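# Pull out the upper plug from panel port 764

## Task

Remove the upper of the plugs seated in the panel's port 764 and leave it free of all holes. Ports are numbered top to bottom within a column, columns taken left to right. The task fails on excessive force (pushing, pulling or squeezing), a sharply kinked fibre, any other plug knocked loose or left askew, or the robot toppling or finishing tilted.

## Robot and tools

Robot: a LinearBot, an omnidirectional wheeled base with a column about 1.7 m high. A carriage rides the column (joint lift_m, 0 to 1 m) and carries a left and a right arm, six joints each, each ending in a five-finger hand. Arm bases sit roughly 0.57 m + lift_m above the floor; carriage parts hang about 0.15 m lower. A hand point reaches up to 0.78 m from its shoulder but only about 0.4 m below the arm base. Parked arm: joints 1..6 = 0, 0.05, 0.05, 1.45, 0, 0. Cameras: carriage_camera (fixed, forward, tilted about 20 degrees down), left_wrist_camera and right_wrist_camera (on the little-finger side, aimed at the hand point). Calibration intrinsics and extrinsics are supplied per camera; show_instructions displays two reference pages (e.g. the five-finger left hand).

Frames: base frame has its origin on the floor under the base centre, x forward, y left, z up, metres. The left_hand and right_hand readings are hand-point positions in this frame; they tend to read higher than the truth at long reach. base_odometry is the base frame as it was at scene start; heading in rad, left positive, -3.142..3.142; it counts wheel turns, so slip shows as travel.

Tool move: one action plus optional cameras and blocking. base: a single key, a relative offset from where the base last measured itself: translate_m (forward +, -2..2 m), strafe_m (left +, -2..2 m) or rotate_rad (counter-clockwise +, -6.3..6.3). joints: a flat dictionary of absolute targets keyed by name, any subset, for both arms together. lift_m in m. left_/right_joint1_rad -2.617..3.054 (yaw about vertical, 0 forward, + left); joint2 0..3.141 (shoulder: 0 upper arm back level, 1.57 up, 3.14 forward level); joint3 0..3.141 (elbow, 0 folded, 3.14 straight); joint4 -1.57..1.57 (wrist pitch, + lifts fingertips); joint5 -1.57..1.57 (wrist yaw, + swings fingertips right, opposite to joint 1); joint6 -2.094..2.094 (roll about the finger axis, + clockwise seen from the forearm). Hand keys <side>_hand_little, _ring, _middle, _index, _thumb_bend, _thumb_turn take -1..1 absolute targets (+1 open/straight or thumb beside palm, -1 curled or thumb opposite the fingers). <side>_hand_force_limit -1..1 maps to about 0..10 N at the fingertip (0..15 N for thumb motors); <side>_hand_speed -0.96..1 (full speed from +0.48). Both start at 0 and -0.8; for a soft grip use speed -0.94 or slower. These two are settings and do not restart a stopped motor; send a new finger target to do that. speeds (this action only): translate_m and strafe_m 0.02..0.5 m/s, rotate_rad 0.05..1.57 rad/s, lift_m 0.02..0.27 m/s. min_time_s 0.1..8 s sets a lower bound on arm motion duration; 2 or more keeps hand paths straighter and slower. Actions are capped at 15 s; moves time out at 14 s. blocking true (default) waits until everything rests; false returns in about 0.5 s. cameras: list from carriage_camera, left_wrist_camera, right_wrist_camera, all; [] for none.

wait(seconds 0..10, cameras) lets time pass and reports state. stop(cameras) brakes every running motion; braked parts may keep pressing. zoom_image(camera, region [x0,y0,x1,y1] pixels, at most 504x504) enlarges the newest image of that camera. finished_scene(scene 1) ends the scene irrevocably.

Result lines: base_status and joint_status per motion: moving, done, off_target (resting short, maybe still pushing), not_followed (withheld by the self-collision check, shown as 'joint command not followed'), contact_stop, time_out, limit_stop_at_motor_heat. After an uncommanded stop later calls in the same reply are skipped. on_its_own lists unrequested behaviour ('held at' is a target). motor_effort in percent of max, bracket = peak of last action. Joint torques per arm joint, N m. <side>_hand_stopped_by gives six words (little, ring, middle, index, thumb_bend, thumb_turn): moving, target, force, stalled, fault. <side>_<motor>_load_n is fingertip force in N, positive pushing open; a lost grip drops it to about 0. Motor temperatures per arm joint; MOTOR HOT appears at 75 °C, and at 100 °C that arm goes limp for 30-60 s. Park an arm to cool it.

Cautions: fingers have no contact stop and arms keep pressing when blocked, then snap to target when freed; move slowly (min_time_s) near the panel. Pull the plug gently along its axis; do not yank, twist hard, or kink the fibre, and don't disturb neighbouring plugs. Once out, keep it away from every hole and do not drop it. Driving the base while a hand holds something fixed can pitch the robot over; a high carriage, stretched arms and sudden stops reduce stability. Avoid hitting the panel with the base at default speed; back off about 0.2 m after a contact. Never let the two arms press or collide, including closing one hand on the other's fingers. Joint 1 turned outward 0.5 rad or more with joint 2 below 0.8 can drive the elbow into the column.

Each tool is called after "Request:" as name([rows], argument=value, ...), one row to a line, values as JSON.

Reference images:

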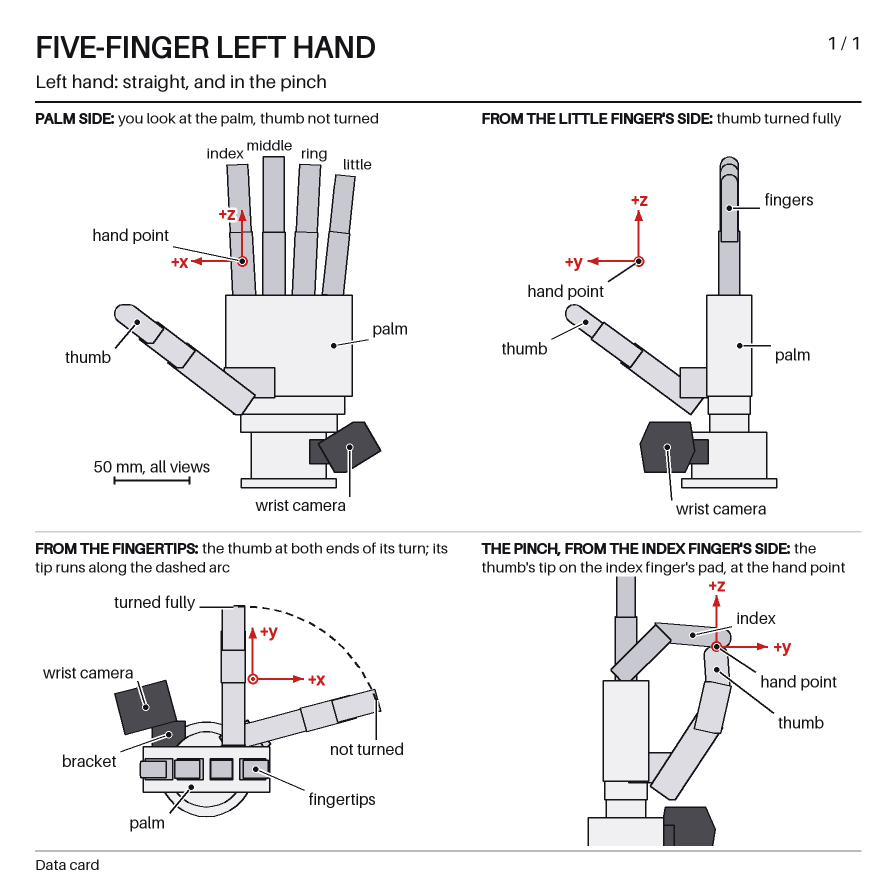

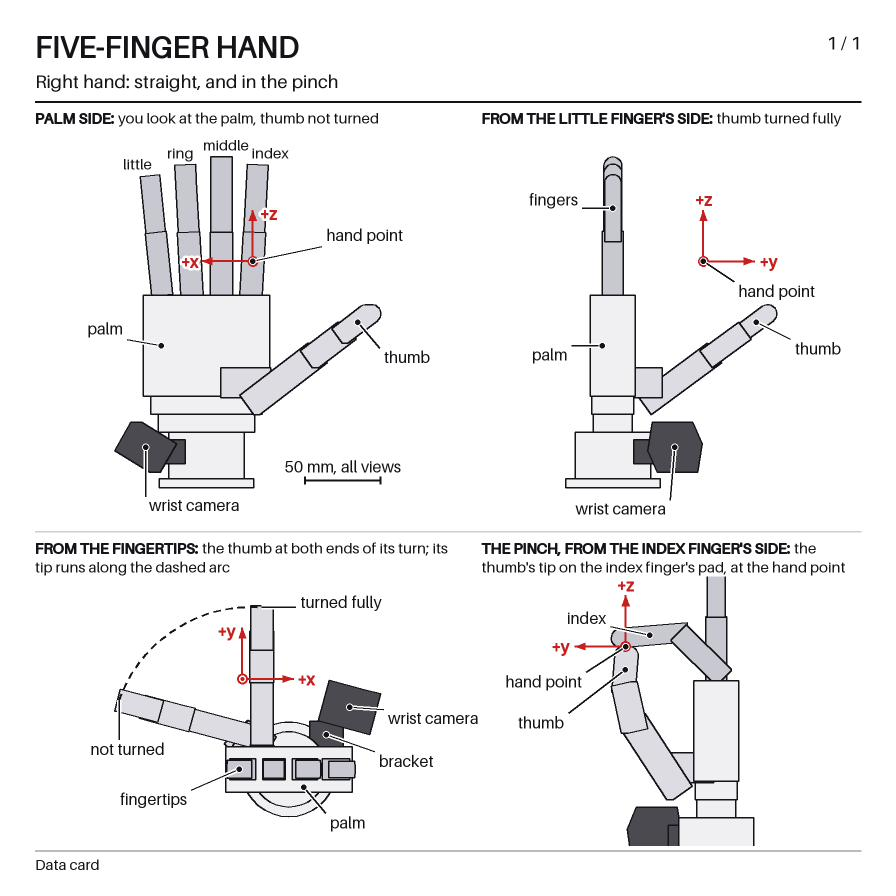

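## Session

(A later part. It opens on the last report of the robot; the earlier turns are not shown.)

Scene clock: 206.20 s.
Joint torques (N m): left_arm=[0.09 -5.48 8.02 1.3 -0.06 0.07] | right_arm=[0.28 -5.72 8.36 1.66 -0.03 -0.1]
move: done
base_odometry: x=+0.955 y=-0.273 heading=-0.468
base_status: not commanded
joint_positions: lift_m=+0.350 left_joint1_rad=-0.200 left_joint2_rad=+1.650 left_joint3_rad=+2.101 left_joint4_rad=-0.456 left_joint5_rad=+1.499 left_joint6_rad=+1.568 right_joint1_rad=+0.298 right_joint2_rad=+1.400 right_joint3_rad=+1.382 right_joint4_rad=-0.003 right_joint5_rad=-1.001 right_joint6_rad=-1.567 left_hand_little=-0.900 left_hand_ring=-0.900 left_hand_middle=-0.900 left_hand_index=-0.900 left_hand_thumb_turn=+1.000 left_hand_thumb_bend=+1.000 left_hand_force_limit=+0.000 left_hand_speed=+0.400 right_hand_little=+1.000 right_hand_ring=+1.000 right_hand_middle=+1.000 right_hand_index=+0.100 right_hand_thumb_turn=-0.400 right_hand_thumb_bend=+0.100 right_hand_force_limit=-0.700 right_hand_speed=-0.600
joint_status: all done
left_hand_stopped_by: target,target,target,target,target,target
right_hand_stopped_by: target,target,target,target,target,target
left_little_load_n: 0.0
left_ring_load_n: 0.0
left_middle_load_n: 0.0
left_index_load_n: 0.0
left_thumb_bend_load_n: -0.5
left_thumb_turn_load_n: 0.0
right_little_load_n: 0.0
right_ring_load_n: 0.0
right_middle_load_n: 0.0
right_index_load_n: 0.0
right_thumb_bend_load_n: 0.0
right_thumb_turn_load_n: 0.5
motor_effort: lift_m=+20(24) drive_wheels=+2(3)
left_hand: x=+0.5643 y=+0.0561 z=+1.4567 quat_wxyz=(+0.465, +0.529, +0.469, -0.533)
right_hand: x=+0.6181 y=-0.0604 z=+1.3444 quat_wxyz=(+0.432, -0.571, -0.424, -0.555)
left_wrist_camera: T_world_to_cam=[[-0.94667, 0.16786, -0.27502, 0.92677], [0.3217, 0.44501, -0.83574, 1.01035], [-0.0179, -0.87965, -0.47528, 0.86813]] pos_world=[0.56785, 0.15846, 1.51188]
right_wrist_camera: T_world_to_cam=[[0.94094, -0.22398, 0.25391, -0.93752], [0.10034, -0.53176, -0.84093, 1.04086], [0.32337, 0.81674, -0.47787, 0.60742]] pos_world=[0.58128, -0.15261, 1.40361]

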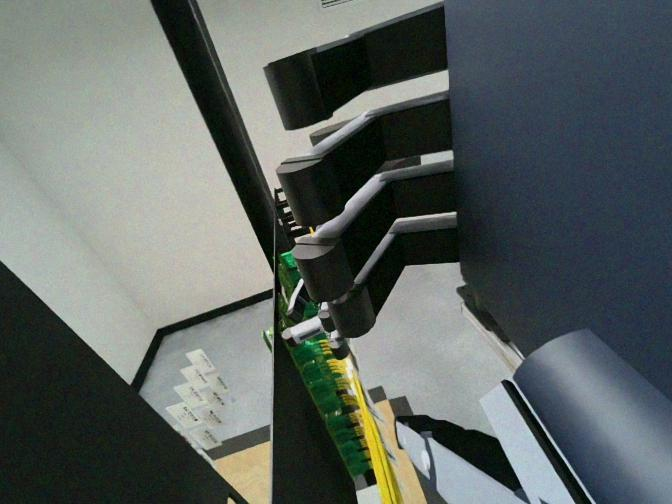

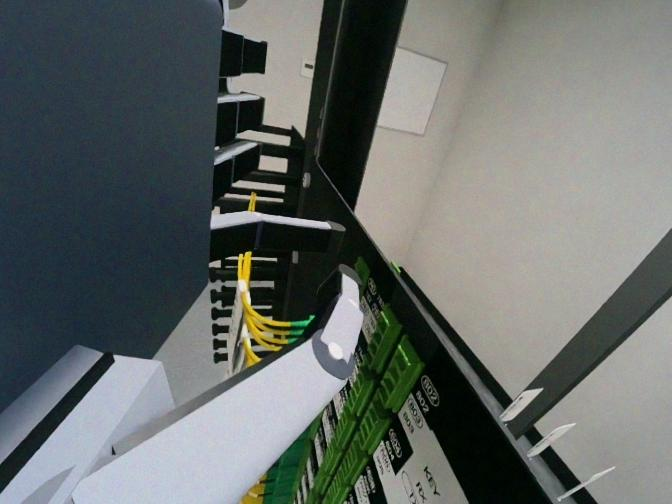

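Request:
move(base={"strafe_m": 0.0025}, speeds={"strafe_m": 0.02})

Request:
move(joints={"lift_m": 0.3205, "right_hand_thumb_bend": 0.15}, speeds={"lift_m": 0.03})

Request:
move(joints={"right_hand_index": -0.15, "right_hand_speed": -0.9, "right_hand_force_limit": -0.7}, cameras=["left_wrist_camera", "right_wrist_camera"])

Request:
zoom_image(camera="left_wrist_camera", region=[260, 280, 340, 350])

Request:
zoom_image(camera="right_wrist_camera", region=[280, 210, 380, 310])

Scene clock: 209.60 s.
Joint torques (N m): left_arm=[-0.02 -5.49 7.98 1.25 -0.08 0.06] | right_arm=[0.2 -5.75 8.35 1.69 -0.04 -0.1]
move: done
base_odometry: x=+0.956 y=-0.270 heading=-0.468
base_status: done
joint_positions: lift_m=+0.350 left_joint1_rad=-0.200 left_joint2_rad=+1.650 left_joint3_rad=+2.101 left_joint4_rad=-0.456 left_joint5_rad=+1.499 left_joint6_rad=+1.568 right_joint1_rad=+0.299 right_joint2_rad=+1.400 right_joint3_rad=+1.381 right_joint4_rad=-0.003 right_joint5_rad=-1.001 right_joint6_rad=-1.567 left_hand_little=-0.900 left_hand_ring=-0.900 left_hand_middle=-0.900 left_hand_index=-0.900 left_hand_thumb_turn=+1.000 left_hand_thumb_bend=+1.000 left_hand_force_limit=+0.000 left_hand_speed=+0.400 right_hand_little=+1.000 right_hand_ring=+1.000 right_hand_middle=+1.000 right_hand_index=+0.100 right_hand_thumb_turn=-0.400 right_hand_thumb_bend=+0.100 right_hand_force_limit=-0.700 right_hand_speed=-0.600
joint_status: not commanded
left_hand_stopped_by: target,target,target,target,target,target
right_hand_stopped_by: target,target,target,target,target,target
left_little_load_n: 0.0
left_ring_load_n: 0.0
left_middle_load_n: 0.0
left_index_load_n: 0.0
left_thumb_bend_load_n: 0.0
left_thumb_turn_load_n: 0.0
right_little_load_n: 0.0
right_ring_load_n: 0.0
right_middle_load_n: 0.0
right_index_load_n: 0.0
right_thumb_bend_load_n: 0.0
right_thumb_turn_load_n: 0.0
motor_effort: lift_m=+21(22) drive_wheels=+1(5)
left_hand: x=+0.5645 y=+0.0564 z=+1.4567 quat_wxyz=(+0.465, +0.529, +0.469, -0.533)
right_hand: x=+0.6180 y=-0.0601 z=+1.3442 quat_wxyz=(+0.432, -0.571, -0.424, -0.555)
pictures: none

Scene clock: 210.90 s.
Joint torques (N m): left_arm=[0.01 -5.46 8.14 1.29 -0.07 0.07] | right_arm=[0.13 -5.74 8.34 1.67 -0.04 -0.1]
Motor temperatures (°C): left_arm=[24 29 36 34 24 23] | right_arm=[24 32 42 37 26 26]
move: done
base_odometry: x=+0.956 y=-0.270 heading=-0.468
base_status: not commanded
joint_positions: lift_m=+0.321 left_joint1_rad=-0.200 left_joint2_rad=+1.650 left_joint3_rad=+2.101 left_joint4_rad=-0.456 left_joint5_rad=+1.499 left_joint6_rad=+1.568 right_joint1_rad=+0.299 right_joint2_rad=+1.400 right_joint3_rad=+1.382 right_joint4_rad=-0.003 right_joint5_rad=-1.001 right_joint6_rad=-1.567 left_hand_little=-0.900 left_hand_ring=-0.900 left_hand_middle=-0.900 left_hand_index=-0.900 left_hand_thumb_turn=+1.000 left_hand_thumb_bend=+1.000 left_hand_force_limit=+0.000 left_hand_speed=+0.400 right_hand_little=+1.000 right_hand_ring=+1.000 right_hand_middle=+1.000 right_hand_index=+0.100 right_hand_thumb_turn=-0.400 right_hand_thumb_bend=+0.150 right_hand_force_limit=-0.700 right_hand_speed=-0.600
joint_status: all done
left_hand_stopped_by: target,target,target,target,target,target
right_hand_stopped_by: target,target,target,target,target,target
left_little_load_n: 0.0
left_ring_load_n: 0.0
left_middle_load_n: 0.0
left_index_load_n: 0.0
left_thumb_bend_load_n: 0.0
left_thumb_turn_load_n: 0.0
right_little_load_n: 0.0
right_ring_load_n: 0.5
right_middle_load_n: 0.0
right_index_load_n: 0.0
right_thumb_bend_load_n: 0.0
right_thumb_turn_load_n: 0.0
motor_effort: lift_m=+17(18) drive_wheels=+1(1)
left_hand: x=+0.5645 y=+0.0564 z=+1.4279 quat_wxyz=(+0.465, +0.529, +0.470, -0.533)
right_hand: x=+0.6180 y=-0.0601 z=+1.3155 quat_wxyz=(+0.432, -0.571, -0.424, -0.555)
pictures: none

Scene clock: 212.27 s.
Joint torques (N m): left_arm=[0.01 -5.42 8.05 1.26 -0.04 0.07] | right_arm=[0.16 -5.74 8.39 1.71 -0.03 -0.11]
move: done
base_odometry: x=+0.956 y=-0.270 heading=-0.468
base_status: not commanded
joint_positions: lift_m=+0.321 left_joint1_rad=-0.200 left_joint2_rad=+1.650 left_joint3_rad=+2.101 left_joint4_rad=-0.456 left_joint5_rad=+1.499 left_joint6_rad=+1.568 right_joint1_rad=+0.299 right_joint2_rad=+1.400 right_joint3_rad=+1.381 right_joint4_rad=-0.003 right_joint5_rad=-1.001 right_joint6_rad=-1.567 left_hand_little=-0.900 left_hand_ring=-0.900 left_hand_middle=-0.900 left_hand_index=-0.900 left_hand_thumb_turn=+1.000 left_hand_thumb_bend=+1.000 left_hand_force_limit=+0.000 left_hand_speed=+0.400 right_hand_little=+1.000 right_hand_ring=+1.000 right_hand_middle=+1.000 right_hand_index=-0.150 right_hand_thumb_turn=-0.400 right_hand_thumb_bend=+0.150 right_hand_force_limit=-0.700 right_hand_speed=-0.900
joint_status: all done
left_hand_stopped_by: target,target,target,target,target,target
right_hand_stopped_by: target,target,target,target,target,target
left_little_load_n: 0.0
left_ring_load_n: 0.0
left_middle_load_n: 0.0
left_index_load_n: 0.0
left_thumb_bend_load_n: 0.0
left_thumb_turn_load_n: 0.0
right_little_load_n: 0.0
right_ring_load_n: 0.0
right_middle_load_n: 0.0
right_index_load_n: 0.0
right_thumb_bend_load_n: 0.0
right_thumb_turn_load_n: 0.5
motor_effort: lift_m=+17(18) drive_wheels=+0(1)
left_hand: x=+0.5645 y=+0.0564 z=+1.4279 quat_wxyz=(+0.465, +0.529, +0.470, -0.533)
right_hand: x=+0.6180 y=-0.0601 z=+1.3153 quat_wxyz=(+0.432, -0.571, -0.424, -0.555)
left_wrist_camera: T_world_to_cam=[[-0.94685, 0.16679, -0.27505, 0.91918], [0.32123, 0.44538, -0.83573, 0.98622], [-0.01689, -0.87967, -0.47529, 0.8541]] pos_world=[0.56795, 0.15877, 1.48298]
right_wrist_camera: T_world_to_cam=[[0.94111, -0.22359, 0.2536, -0.92961], [0.10024, -0.53184, -0.84089, 1.01664], [0.32289, 0.8168, -0.47811, 0.59395]] pos_world=[0.58118, -0.15231, 1.37461]

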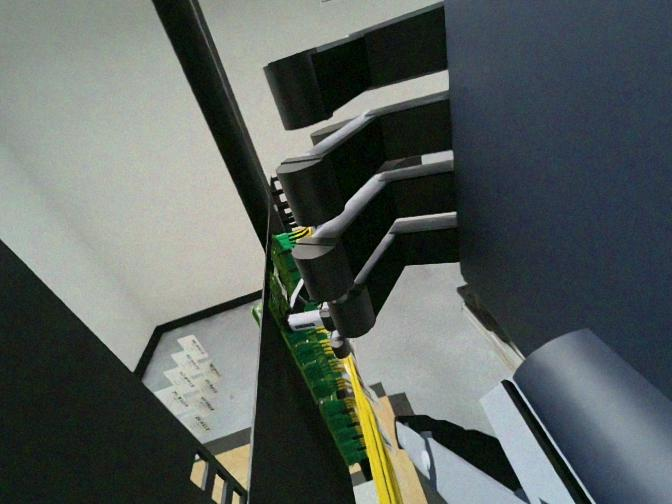

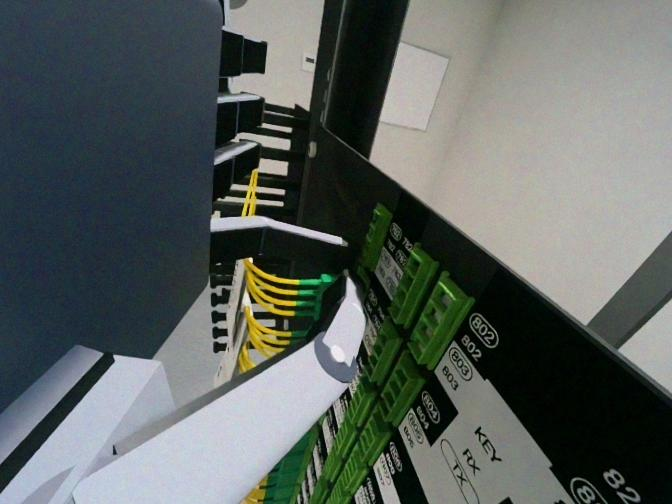

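Scaled by 6.300 from the camera's image (finer frame: 960x720).

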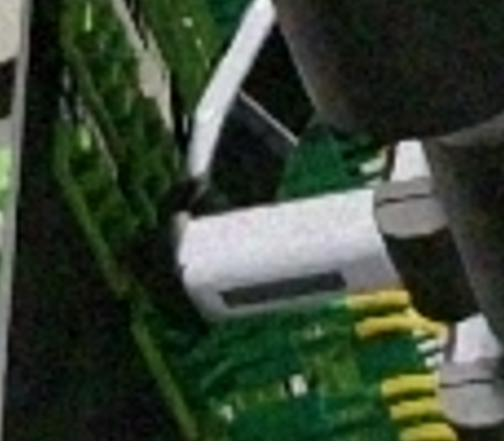

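Scaled by 5.040 from the camera's image (finer frame: 960x720).

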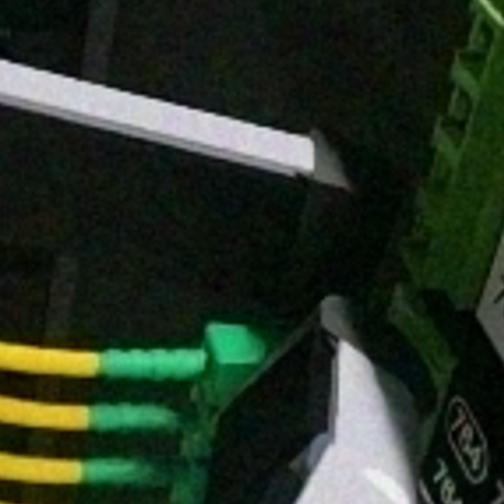

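Request:
move(joints={"lift_m": 0.3193}, speeds={"lift_m": 0.02})

Request:
move(joints={"right_hand_thumb_bend": -0.02, "right_hand_speed": -0.94, "right_hand_force_limit": -0.85})

Request:
move(joints={"right_hand_index": -0.3, "right_hand_speed": -0.94, "right_hand_force_limit": -0.7}, cameras=["left_wrist_camera", "right_wrist_camera"])

Request:
zoom_image(camera="left_wrist_camera", region=[260, 280, 340, 350])

Request:
zoom_image(camera="right_wrist_camera", region=[280, 210, 380, 310])

Scene clock: 212.90 s.
Joint torques (N m): left_arm=[-0.01 -5.5 7.97 1.26 -0.07 0.09] | right_arm=[0.13 -5.86 8.46 1.65 -0.01 -0.1]
move: done
base_odometry: x=+0.956 y=-0.270 heading=-0.468
base_status: not commanded
joint_positions: lift_m=+0.320 left_joint1_rad=-0.200 left_joint2_rad=+1.650 left_joint3_rad=+2.101 left_joint4_rad=-0.457 left_joint5_rad=+1.499 left_joint6_rad=+1.568 right_joint1_rad=+0.299 right_joint2_rad=+1.400 right_joint3_rad=+1.382 right_joint4_rad=-0.003 right_joint5_rad=-1.001 right_joint6_rad=-1.567 left_hand_little=-0.900 left_hand_ring=-0.900 left_hand_middle=-0.900 left_hand_index=-0.900 left_hand_thumb_turn=+1.000 left_hand_thumb_bend=+1.000 left_hand_force_limit=+0.000 left_hand_speed=+0.400 right_hand_little=+1.000 right_hand_ring=+1.000 right_hand_middle=+1.000 right_hand_index=-0.150 right_hand_thumb_turn=-0.400 right_hand_thumb_bend=+0.150 right_hand_force_limit=-0.700 right_hand_speed=-0.900
joint_status: all done
left_hand_stopped_by: target,target,target,target,target,target
right_hand_stopped_by: target,target,target,target,target,target
left_little_load_n: 0.0
left_ring_load_n: 0.0
left_middle_load_n: 0.0
left_index_load_n: 0.0
left_thumb_bend_load_n: 0.0
left_thumb_turn_load_n: 0.0
right_little_load_n: 0.0
right_ring_load_n: 0.0
right_middle_load_n: 0.0
right_index_load_n: -0.5
right_thumb_bend_load_n: 0.0
right_thumb_turn_load_n: 0.0
motor_effort: lift_m=+16(17) drive_wheels=+0(1)
left_hand: x=+0.5645 y=+0.0564 z=+1.4266 quat_wxyz=(+0.465, +0.529, +0.470, -0.533)
right_hand: x=+0.6180 y=-0.0601 z=+1.3144 quat_wxyz=(+0.432, -0.571, -0.424, -0.555)
pictures: none

Scene clock: 214.37 s.
Joint torques (N m): left_arm=[-0.01 -5.39 8.02 1.27 -0.05 0.07] | right_arm=[0.14 -5.76 8.4 1.67 -0.04 -0.1]
move: off_target
base_odometry: x=+0.956 y=-0.270 heading=-0.468
base_status: not commanded
joint_positions: lift_m=+0.320 left_joint1_rad=-0.200 left_joint2_rad=+1.650 left_joint3_rad=+2.101 left_joint4_rad=-0.457 left_joint5_rad=+1.499 left_joint6_rad=+1.568 right_joint1_rad=+0.299 right_joint2_rad=+1.400 right_joint3_rad=+1.382 right_joint4_rad=-0.003 right_joint5_rad=-1.001 right_joint6_rad=-1.567 left_hand_little=-0.900 left_hand_ring=-0.900 left_hand_middle=-0.900 left_hand_index=-0.900 left_hand_thumb_turn=+1.000 left_hand_thumb_bend=+1.000 left_hand_force_limit=+0.000 left_hand_speed=+0.400 right_hand_little=+1.000 right_hand_ring=+1.000 right_hand_middle=+1.000 right_hand_index=-0.150 right_hand_thumb_turn=-0.400 right_hand_thumb_bend=+0.055 right_hand_force_limit=-0.850 right_hand_speed=-0.940
joint_status: right_hand_thumb_bend off_target (ended at +0.055, target -0.020); the others done
left_hand_stopped_by: target,target,target,target,target,target
right_hand_stopped_by: target,target,target,target,force,target
left_little_load_n: 0.0
left_ring_load_n: 0.0
left_middle_load_n: 0.0
left_index_load_n: 0.0
left_thumb_bend_load_n: 0.0
left_thumb_turn_load_n: 0.0
right_little_load_n: 0.0
right_ring_load_n: 0.0
right_middle_load_n: 0.0
right_index_load_n: 0.0
right_thumb_bend_load_n: 1.0
right_thumb_turn_load_n: 0.5
motor_effort: lift_m=+16(18) drive_wheels=+0(1)
left_hand: x=+0.5645 y=+0.0564 z=+1.4266 quat_wxyz=(+0.465, +0.529, +0.470, -0.533)
right_hand: x=+0.6180 y=-0.0601 z=+1.3144 quat_wxyz=(+0.432, -0.571, -0.424, -0.555)
pictures: none

Scene clock: 215.13 s.
Joint torques (N m): left_arm=[0.02 -5.5 8.01 1.25 -0.05 0.07] | right_arm=[0.16 -5.78 8.4 1.66 -0.04 -0.1]
move: off_target
base_odometry: x=+0.956 y=-0.270 heading=-0.468
base_status: not commanded
joint_positions: lift_m=+0.320 left_joint1_rad=-0.200 left_joint2_rad=+1.650 left_joint3_rad=+2.101 left_joint4_rad=-0.457 left_joint5_rad=+1.499 left_joint6_rad=+1.568 right_joint1_rad=+0.299 right_joint2_rad=+1.400 right_joint3_rad=+1.381 right_joint4_rad=-0.003 right_joint5_rad=-1.001 right_joint6_rad=-1.567 left_hand_little=-0.900 left_hand_ring=-0.900 left_hand_middle=-0.900 left_hand_index=-0.900 left_hand_thumb_turn=+1.000 left_hand_thumb_bend=+1.000 left_hand_force_limit=+0.000 left_hand_speed=+0.400 right_hand_little=+1.000 right_hand_ring=+1.000 right_hand_middle=+1.000 right_hand_index=-0.171 right_hand_thumb_turn=-0.400 right_hand_thumb_bend=+0.055 right_hand_force_limit=-0.700 right_hand_speed=-0.940
joint_status: right_hand_index off_target (ended at -0.171, target -0.300); the others done
left_hand_stopped_by: target,target,target,target,target,target
right_hand_stopped_by: target,target,target,force,force,target
left_little_load_n: 0.0
left_ring_load_n: 0.0
left_middle_load_n: 0.0
left_index_load_n: 0.0
left_thumb_bend_load_n: 0.0
left_thumb_turn_load_n: 0.0
right_little_load_n: 0.0
right_ring_load_n: 0.0
right_middle_load_n: 0.0
right_index_load_n: 1.5
right_thumb_bend_load_n: 1.5
right_thumb_turn_load_n: 0.0
motor_effort: lift_m=+18(18) drive_wheels=+0(1)
left_hand: x=+0.5645 y=+0.0564 z=+1.4266 quat_wxyz=(+0.465, +0.529, +0.470, -0.533)
right_hand: x=+0.6180 y=-0.0601 z=+1.3142 quat_wxyz=(+0.432, -0.571, -0.424, -0.555)
left_wrist_camera: T_world_to_cam=[[-0.94695, 0.16682, -0.27471, 0.91849], [0.32094, 0.44538, -0.83585, 0.98552], [-0.01709, -0.87967, -0.47529, 0.85364]] pos_world=[0.56805, 0.15877, 1.48178]
right_wrist_camera: T_world_to_cam=[[0.94103, -0.22394, 0.25359, -0.9293], [0.10003, -0.53186, -0.8409, 1.01575], [0.32319, 0.81668, -0.4781, 0.59318]] pos_world=[0.58118, -0.15231, 1.37341]

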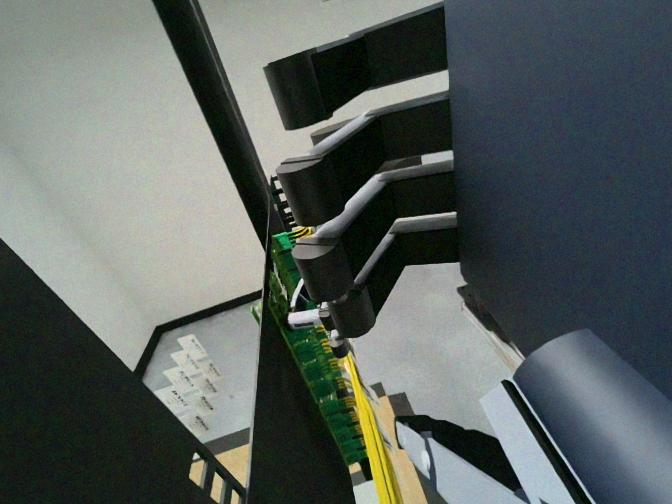

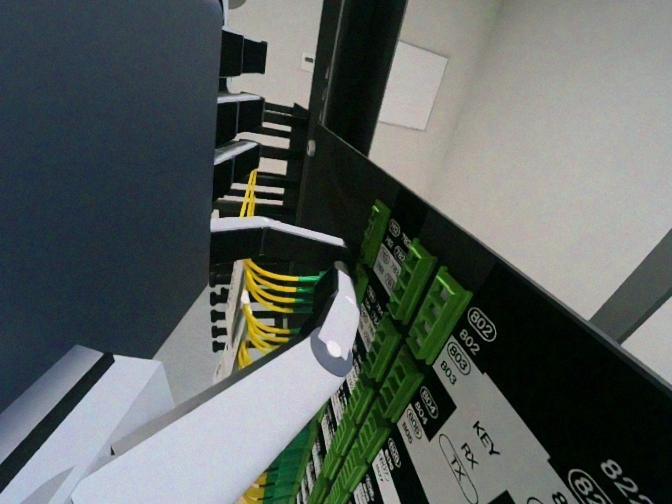

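Scaled by 6.300 from the camera's image (finer frame: 960x720).

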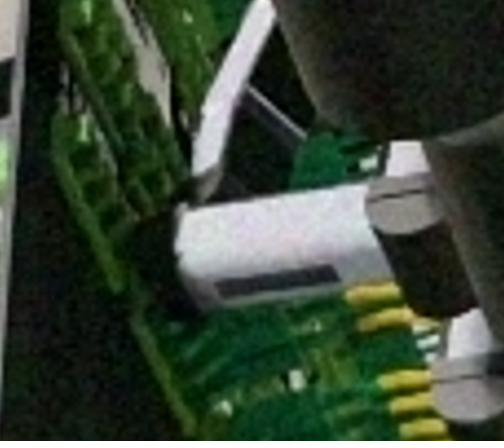

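Scaled by 5.040 from the camera's image (finer frame: 960x720).

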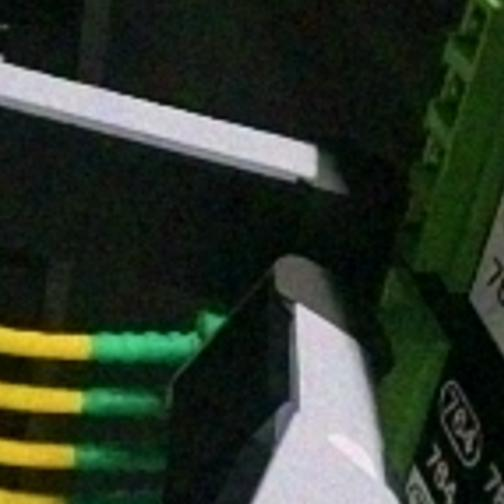

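Request:
move(joints={"right_hand_index": -0.32, "right_hand_speed": -0.95, "right_hand_force_limit": -0.3})

Request:
move(joints={"right_hand_index": -0.34, "right_hand_speed": -0.95, "right_hand_force_limit": 0.0}, cameras=["left_wrist_camera", "right_wrist_camera"])

Request:
zoom_image(camera="left_wrist_camera", region=[260, 280, 340, 350])

Request:
zoom_image(camera="right_wrist_camera", region=[280, 210, 380, 310])

Scene clock: 216.07 s.
Joint torques (N m): left_arm=[0.03 -5.35 7.97 1.28 -0.06 0.07] | right_arm=[0.14 -5.76 8.4 1.66 -0.03 -0.1]
move: off_target
base_odometry: x=+0.956 y=-0.270 heading=-0.468
base_status: not commanded
joint_positions: lift_m=+0.320 left_joint1_rad=-0.200 left_joint2_rad=+1.650 left_joint3_rad=+2.101 left_joint4_rad=-0.457 left_joint5_rad=+1.499 left_joint6_rad=+1.568 right_joint1_rad=+0.299 right_joint2_rad=+1.400 right_joint3_rad=+1.381 right_joint4_rad=-0.003 right_joint5_rad=-1.001 right_joint6_rad=-1.567 left_hand_little=-0.900 left_hand_ring=-0.900 left_hand_middle=-0.900 left_hand_index=-0.900 left_hand_thumb_turn=+1.000 left_hand_thumb_bend=+1.000 left_hand_force_limit=+0.000 left_hand_speed=+0.400 right_hand_little=+1.000 right_hand_ring=+1.000 right_hand_middle=+1.000 right_hand_index=-0.227 right_hand_thumb_turn=-0.400 right_hand_thumb_bend=+0.055 right_hand_force_limit=-0.300 right_hand_speed=-0.950
joint_status: right_hand_index off_target (ended at -0.227, target -0.320); the others done
left_hand_stopped_by: target,target,target,target,target,target
right_hand_stopped_by: target,target,target,force,force,target
left_little_load_n: 0.0
left_ring_load_n: 0.0
left_middle_load_n: 0.0
left_index_load_n: 0.0
left_thumb_bend_load_n: 0.0
left_thumb_turn_load_n: 0.0
right_little_load_n: 0.0
right_ring_load_n: 0.0
right_middle_load_n: 0.0
right_index_load_n: 5.5
right_thumb_bend_load_n: 2.5
right_thumb_turn_load_n: 0.0
motor_effort: lift_m=+16(18) drive_wheels=+0(1)
left_hand: x=+0.5645 y=+0.0564 z=+1.4266 quat_wxyz=(+0.465, +0.529, +0.470, -0.533)
right_hand: x=+0.6180 y=-0.0601 z=+1.3142 quat_wxyz=(+0.432, -0.571, -0.424, -0.555)
pictures: none

Scene clock: 216.37 s.
Joint torques (N m): left_arm=[0.08 -5.49 8.08 1.28 -0.07 0.06] | right_arm=[0.16 -5.74 8.39 1.66 -0.03 -0.1]
move: off_target
base_odometry: x=+0.956 y=-0.270 heading=-0.468
base_status: not commanded
joint_positions: lift_m=+0.320 left_joint1_rad=-0.200 left_joint2_rad=+1.650 left_joint3_rad=+2.101 left_joint4_rad=-0.457 left_joint5_rad=+1.499 left_joint6_rad=+1.568 right_joint1_rad=+0.299 right_joint2_rad=+1.400 right_joint3_rad=+1.382 right_joint4_rad=-0.003 right_joint5_rad=-1.001 right_joint6_rad=-1.567 left_hand_little=-0.900 left_hand_ring=-0.900 left_hand_middle=-0.900 left_hand_index=-0.900 left_hand_thumb_turn=+1.000 left_hand_thumb_bend=+1.000 left_hand_force_limit=+0.000 left_hand_speed=+0.400 right_hand_little=+1.000 right_hand_ring=+1.000 right_hand_middle=+1.000 right_hand_index=-0.227 right_hand_thumb_turn=-0.400 right_hand_thumb_bend=+0.055 right_hand_force_limit=+0.000 right_hand_speed=-0.950
joint_status: right_hand_index off_target (ended at -0.227, target -0.340); the others done
left_hand_stopped_by: target,target,target,target,target,target
right_hand_stopped_by: target,target,target,force,force,target
left_little_load_n: 0.5
left_ring_load_n: 0.0
left_middle_load_n: 0.0
left_index_load_n: 0.0
left_thumb_bend_load_n: 0.0
left_thumb_turn_load_n: 0.0
right_little_load_n: 0.0
right_ring_load_n: 0.0
right_middle_load_n: 0.0
right_index_load_n: 5.0
right_thumb_bend_load_n: 2.5
right_thumb_turn_load_n: 0.0
motor_effort: lift_m=+16(19) drive_wheels=-1(1)
left_hand: x=+0.5645 y=+0.0564 z=+1.4266 quat_wxyz=(+0.465, +0.529, +0.470, -0.533)
right_hand: x=+0.6180 y=-0.0601 z=+1.3144 quat_wxyz=(+0.432, -0.571, -0.424, -0.555)
left_wrist_camera: T_world_to_cam=[[-0.94695, 0.16682, -0.27471, 0.91849], [0.32094, 0.44538, -0.83585, 0.98552], [-0.01709, -0.87967, -0.47529, 0.85364]] pos_world=[0.56805, 0.15877, 1.48178]
right_wrist_camera: T_world_to_cam=[[0.94093, -0.224, 0.25392, -0.92975], [0.10033, -0.5318, -0.84091, 1.01577], [0.3234, 0.81671, -0.47791, 0.59291]] pos_world=[0.58118, -0.15231, 1.37361]

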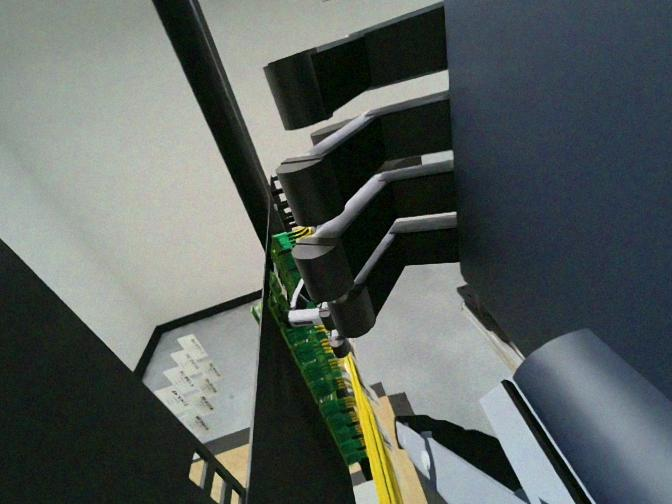

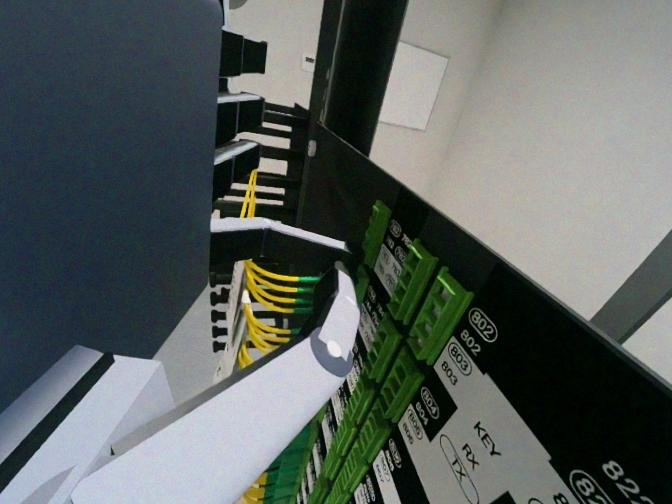

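Scaled by 6.300 from the camera's image (finer frame: 960x720).

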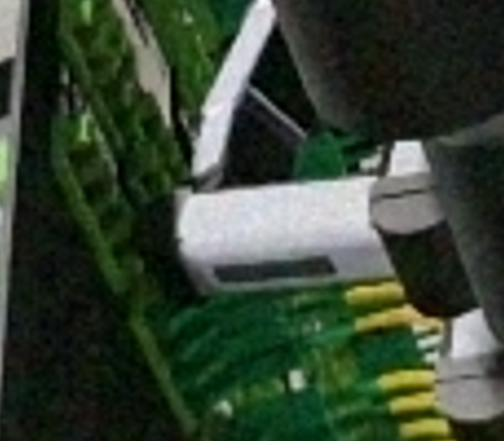

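Scaled by 5.040 from the camera's image (finer frame: 960x720).

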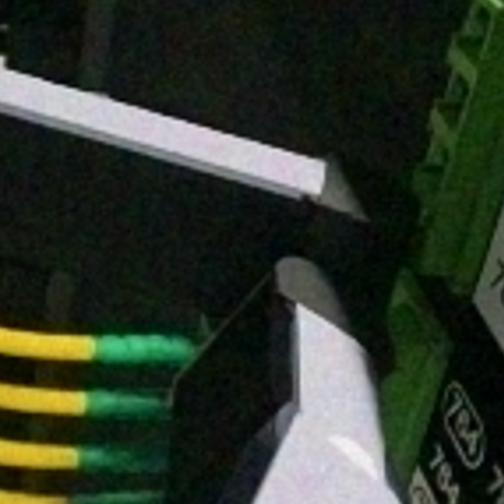

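Request:
move(base={"translate_m": -0.004}, speeds={"translate_m": 0.02}, cameras=["left_wrist_camera", "right_wrist_camera"])

Request:
zoom_image(camera="left_wrist_camera", region=[260, 280, 340, 350])

Request:
zoom_image(camera="right_wrist_camera", region=[280, 210, 380, 310])

Scene clock: 217.30 s.
Joint torques (N m): left_arm=[-0.01 -5.52 7.97 1.25 -0.08 0.06] | right_arm=[0.21 -5.79 8.35 1.66 -0.05 -0.1]
move: done
base_odometry: x=+0.952 y=-0.269 heading=-0.468
base_status: done
joint_positions: lift_m=+0.320 left_joint1_rad=-0.200 left_joint2_rad=+1.650 left_joint3_rad=+2.101 left_joint4_rad=-0.457 left_joint5_rad=+1.499 left_joint6_rad=+1.568 right_joint1_rad=+0.299 right_joint2_rad=+1.400 right_joint3_rad=+1.381 right_joint4_rad=-0.003 right_joint5_rad=-1.001 right_joint6_rad=-1.567 left_hand_little=-0.900 left_hand_ring=-0.900 left_hand_middle=-0.900 left_hand_index=-0.900 left_hand_thumb_turn=+1.000 left_hand_thumb_bend=+1.000 left_hand_force_limit=+0.000 left_hand_speed=+0.400 right_hand_little=+1.000 right_hand_ring=+1.000 right_hand_middle=+1.000 right_hand_index=-0.227 right_hand_thumb_turn=-0.400 right_hand_thumb_bend=+0.055 right_hand_force_limit=+0.000 right_hand_speed=-0.950
joint_status: not commanded
left_hand_stopped_by: target,target,target,target,target,target
right_hand_stopped_by: target,target,target,force,force,target
left_little_load_n: 0.0
left_ring_load_n: 0.0
left_middle_load_n: 0.0
left_index_load_n: 0.0
left_thumb_bend_load_n: 0.0
left_thumb_turn_load_n: 0.0
right_little_load_n: 0.0
right_ring_load_n: 0.0
right_middle_load_n: 0.0
right_index_load_n: 5.0
right_thumb_bend_load_n: 2.0
right_thumb_turn_load_n: 0.0
motor_effort: lift_m=+17(18) drive_wheels=-2(5)
left_hand: x=+0.5645 y=+0.0564 z=+1.4266 quat_wxyz=(+0.465, +0.529, +0.470, -0.533)
right_hand: x=+0.6180 y=-0.0601 z=+1.3142 quat_wxyz=(+0.432, -0.571, -0.424, -0.555)
left_wrist_camera: T_world_to_cam=[[-0.94695, 0.16682, -0.27471, 0.91849], [0.32094, 0.44538, -0.83585, 0.98552], [-0.01709, -0.87967, -0.47529, 0.85364]] pos_world=[0.56805, 0.15877, 1.48178]
right_wrist_camera: T_world_to_cam=[[0.94103, -0.22394, 0.25359, -0.9293], [0.10003, -0.53186, -0.8409, 1.01575], [0.32319, 0.81668, -0.4781, 0.59318]] pos_world=[0.58118, -0.15231, 1.37341]

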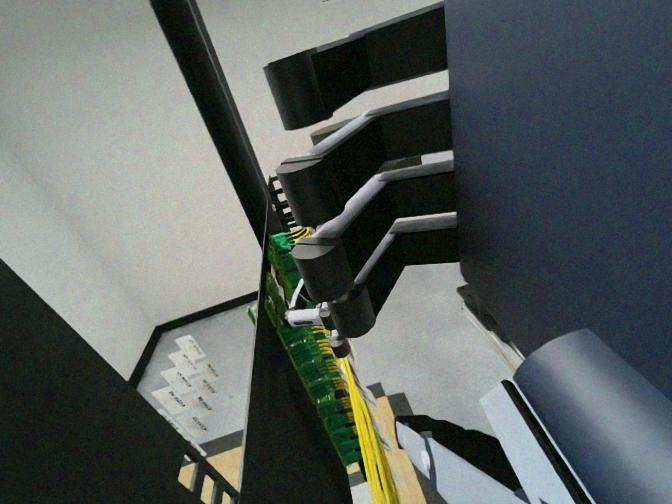

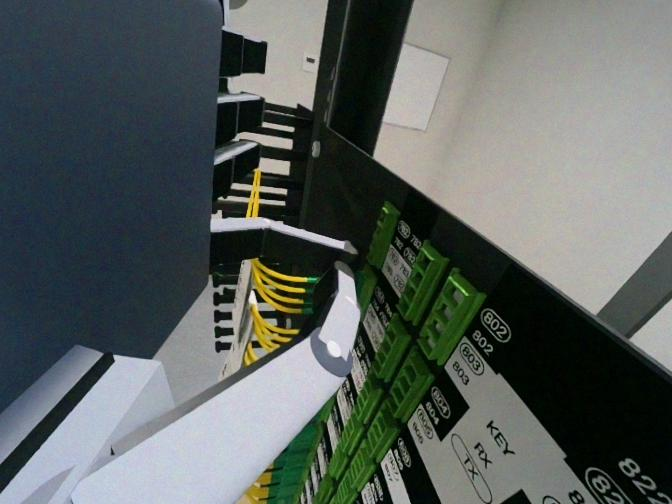

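Scaled by 6.300 from the camera's image (finer frame: 960x720).

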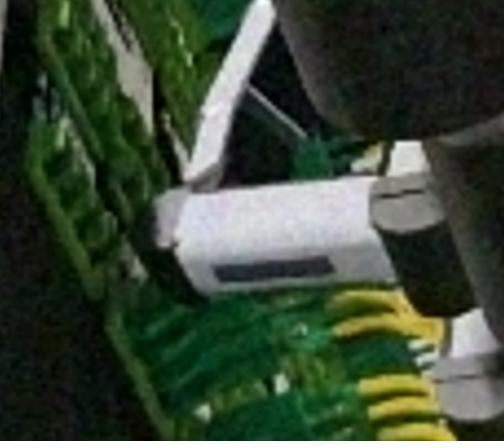

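Scaled by 5.040 from the camera's image (finer frame: 960x720).

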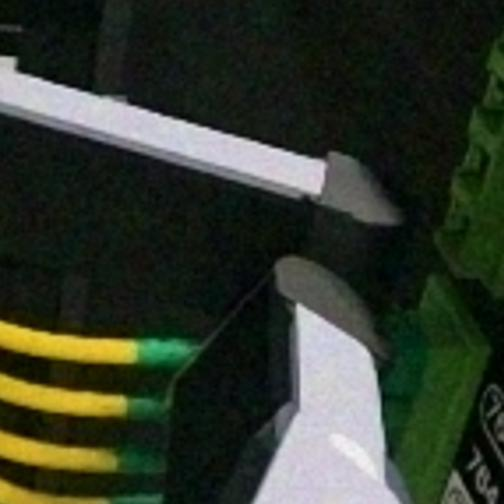

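Request:
move(joints={"right_hand_index": -0.1, "right_hand_thumb_bend": 0.2, "right_hand_speed": -0.8})

Request:
move(base={"strafe_m": 0.0025}, speeds={"strafe_m": 0.02})

Request:
move(base={"translate_m": 0.0045}, speeds={"translate_m": 0.02}, cameras=["left_wrist_camera", "right_wrist_camera"])

Request:
zoom_image(camera="left_wrist_camera", region=[260, 280, 340, 350])

Request:
zoom_image(camera="right_wrist_camera", region=[280, 210, 380, 310])

Scene clock: 219.37 s.
Joint torques (N m): left_arm=[-0.05 -5.37 8.06 1.29 -0.05 0.06] | right_arm=[0.14 -5.78 8.39 1.65 -0.04 -0.1]
move: done
base_odometry: x=+0.952 y=-0.269 heading=-0.468
base_status: not commanded
joint_positions: lift_m=+0.320 left_joint1_rad=-0.200 left_joint2_rad=+1.650 left_joint3_rad=+2.101 left_joint4_rad=-0.457 left_joint5_rad=+1.498 left_joint6_rad=+1.568 right_joint1_rad=+0.299 right_joint2_rad=+1.400 right_joint3_rad=+1.381 right_joint4_rad=-0.003 right_joint5_rad=-1.001 right_joint6_rad=-1.567 left_hand_little=-0.900 left_hand_ring=-0.900 left_hand_middle=-0.900 left_hand_index=-0.900 left_hand_thumb_turn=+1.000 left_hand_thumb_bend=+1.000 left_hand_force_limit=+0.000 left_hand_speed=+0.400 right_hand_little=+1.000 right_hand_ring=+1.000 right_hand_middle=+1.000 right_hand_index=-0.100 right_hand_thumb_turn=-0.400 right_hand_thumb_bend=+0.200 right_hand_force_limit=+0.000 right_hand_speed=-0.800
joint_status: all done
left_hand_stopped_by: target,target,target,target,target,target
right_hand_stopped_by: target,target,target,target,target,target
left_little_load_n: 0.0
left_ring_load_n: -0.5
left_middle_load_n: 0.0
left_index_load_n: 0.0
left_thumb_bend_load_n: 0.0
left_thumb_turn_load_n: 0.0
right_little_load_n: 0.0
right_ring_load_n: 0.0
right_middle_load_n: 0.0
right_index_load_n: 0.0
right_thumb_bend_load_n: 0.0
right_thumb_turn_load_n: 0.0
motor_effort: lift_m=+16(18) drive_wheels=+2(3)
left_hand: x=+0.5646 y=+0.0564 z=+1.4266 quat_wxyz=(+0.465, +0.529, +0.470, -0.533)
right_hand: x=+0.6180 y=-0.0601 z=+1.3142 quat_wxyz=(+0.432, -0.571, -0.424, -0.555)
pictures: none

Scene clock: 220.00 s.
Joint torques (N m): left_arm=[-0.03 -5.35 7.94 1.25 -0.05 0.07] | right_arm=[0.18 -5.76 8.43 1.68 -0.07 -0.09]
move: done
base_odometry: x=+0.953 y=-0.266 heading=-0.468
base_status: done
joint_positions: lift_m=+0.320 left_joint1_rad=-0.199 left_joint2_rad=+1.650 left_joint3_rad=+2.101 left_joint4_rad=-0.457 left_joint5_rad=+1.498 left_joint6_rad=+1.568 right_joint1_rad=+0.299 right_joint2_rad=+1.400 right_joint3_rad=+1.381 right_joint4_rad=-0.003 right_joint5_rad=-0.997 right_joint6_rad=-1.567 left_hand_little=-0.900 left_hand_ring=-0.900 left_hand_middle=-0.900 left_hand_index=-0.900 left_hand_thumb_turn=+1.000 left_hand_thumb_bend=+1.000 left_hand_force_limit=+0.000 left_hand_speed=+0.400 right_hand_little=+1.000 right_hand_ring=+1.000 right_hand_middle=+1.000 right_hand_index=-0.100 right_hand_thumb_turn=-0.400 right_hand_thumb_bend=+0.200 right_hand_force_limit=+0.000 right_hand_speed=-0.800
joint_status: not commanded
left_hand_stopped_by: target,target,target,target,target,target
right_hand_stopped_by: target,target,target,target,target,target
left_little_load_n: 0.0
left_ring_load_n: 0.0
left_middle_load_n: 0.0
left_index_load_n: 0.0
left_thumb_bend_load_n: 0.5
left_thumb_turn_load_n: 0.0
right_little_load_n: 0.0
right_ring_load_n: 0.0
right_middle_load_n: 0.0
right_index_load_n: -0.5
right_thumb_bend_load_n: 0.0
right_thumb_turn_load_n: 0.0
motor_effort: lift_m=+15(18) drive_wheels=-1(5)
left_hand: x=+0.5647 y=+0.0566 z=+1.4266 quat_wxyz=(+0.465, +0.529, +0.470, -0.533)
right_hand: x=+0.6187 y=-0.0606 z=+1.3142 quat_wxyz=(+0.430, -0.572, -0.423, -0.556)
pictures: none

Scene clock: 220.60 s.
Joint torques (N m): left_arm=[-0.05 -5.37 7.97 1.24 -0.07 0.08] | right_arm=[0.06 -5.76 8.46 1.66 -0.07 -0.1]
move: done
base_odometry: x=+0.957 y=-0.268 heading=-0.468
base_status: done
joint_positions: lift_m=+0.320 left_joint1_rad=-0.199 left_joint2_rad=+1.650 left_joint3_rad=+2.101 left_joint4_rad=-0.457 left_joint5_rad=+1.497 left_joint6_rad=+1.568 right_joint1_rad=+0.299 right_joint2_rad=+1.400 right_joint3_rad=+1.382 right_joint4_rad=-0.003 right_joint5_rad=-0.996 right_joint6_rad=-1.567 left_hand_little=-0.900 left_hand_ring=-0.900 left_hand_middle=-0.900 left_hand_index=-0.900 left_hand_thumb_turn=+1.000 left_hand_thumb_bend=+1.000 left_hand_force_limit=+0.000 left_hand_speed=+0.400 right_hand_little=+1.000 right_hand_ring=+1.000 right_hand_middle=+1.000 right_hand_index=-0.100 right_hand_thumb_turn=-0.400 right_hand_thumb_bend=+0.200 right_hand_force_limit=+0.000 right_hand_speed=-0.800
joint_status: not commanded
left_hand_stopped_by: target,target,target,target,target,target
right_hand_stopped_by: target,target,target,target,target,target
left_little_load_n: 0.0
left_ring_load_n: 0.0
left_middle_load_n: 0.0
left_index_load_n: 0.0
left_thumb_bend_load_n: 0.0
left_thumb_turn_load_n: 0.5
right_little_load_n: 0.0
right_ring_load_n: 0.0
right_middle_load_n: 0.0
right_index_load_n: 0.0
right_thumb_bend_load_n: 0.0
right_thumb_turn_load_n: 0.0
motor_effort: lift_m=+17(18) drive_wheels=-3(6)
left_hand: x=+0.5648 y=+0.0566 z=+1.4266 quat_wxyz=(+0.465, +0.528, +0.470, -0.532)
right_hand: x=+0.6188 y=-0.0606 z=+1.3142 quat_wxyz=(+0.430, -0.572, -0.423, -0.556)
left_wrist_camera: T_world_to_cam=[[-0.9473, 0.16537, -0.27437, 0.9185], [0.31996, 0.44596, -0.83591, 0.98599], [-0.01587, -0.87965, -0.47537, 0.85316]] pos_world=[0.56815, 0.15888, 1.48178]
right_wrist_camera: T_world_to_cam=[[0.94006, -0.22791, 0.25367, -0.92988], [0.09782, -0.53239, -0.84083, 1.01666], [0.32668, 0.81524, -0.47818, 0.59117]] pos_world=[0.58157, -0.15262, 1.37341]

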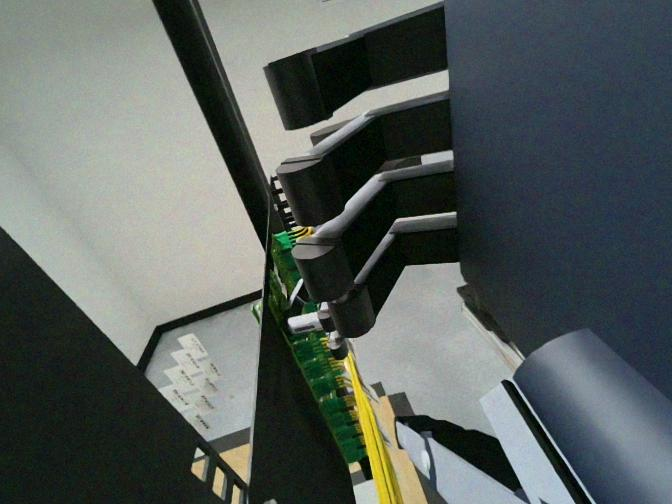

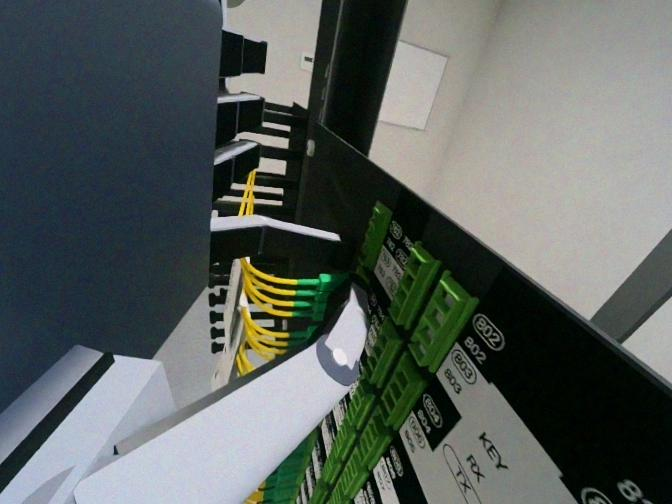

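Scaled by 6.300 from the camera's image (finer frame: 960x720).

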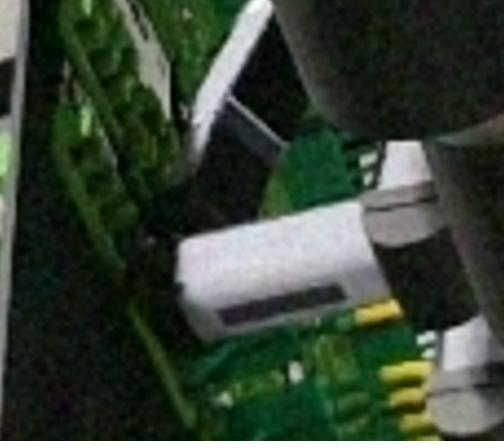

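Scaled by 5.040 from the camera's image (finer frame: 960x720).

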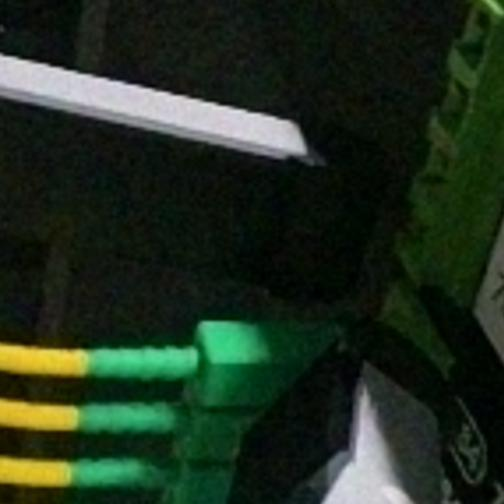

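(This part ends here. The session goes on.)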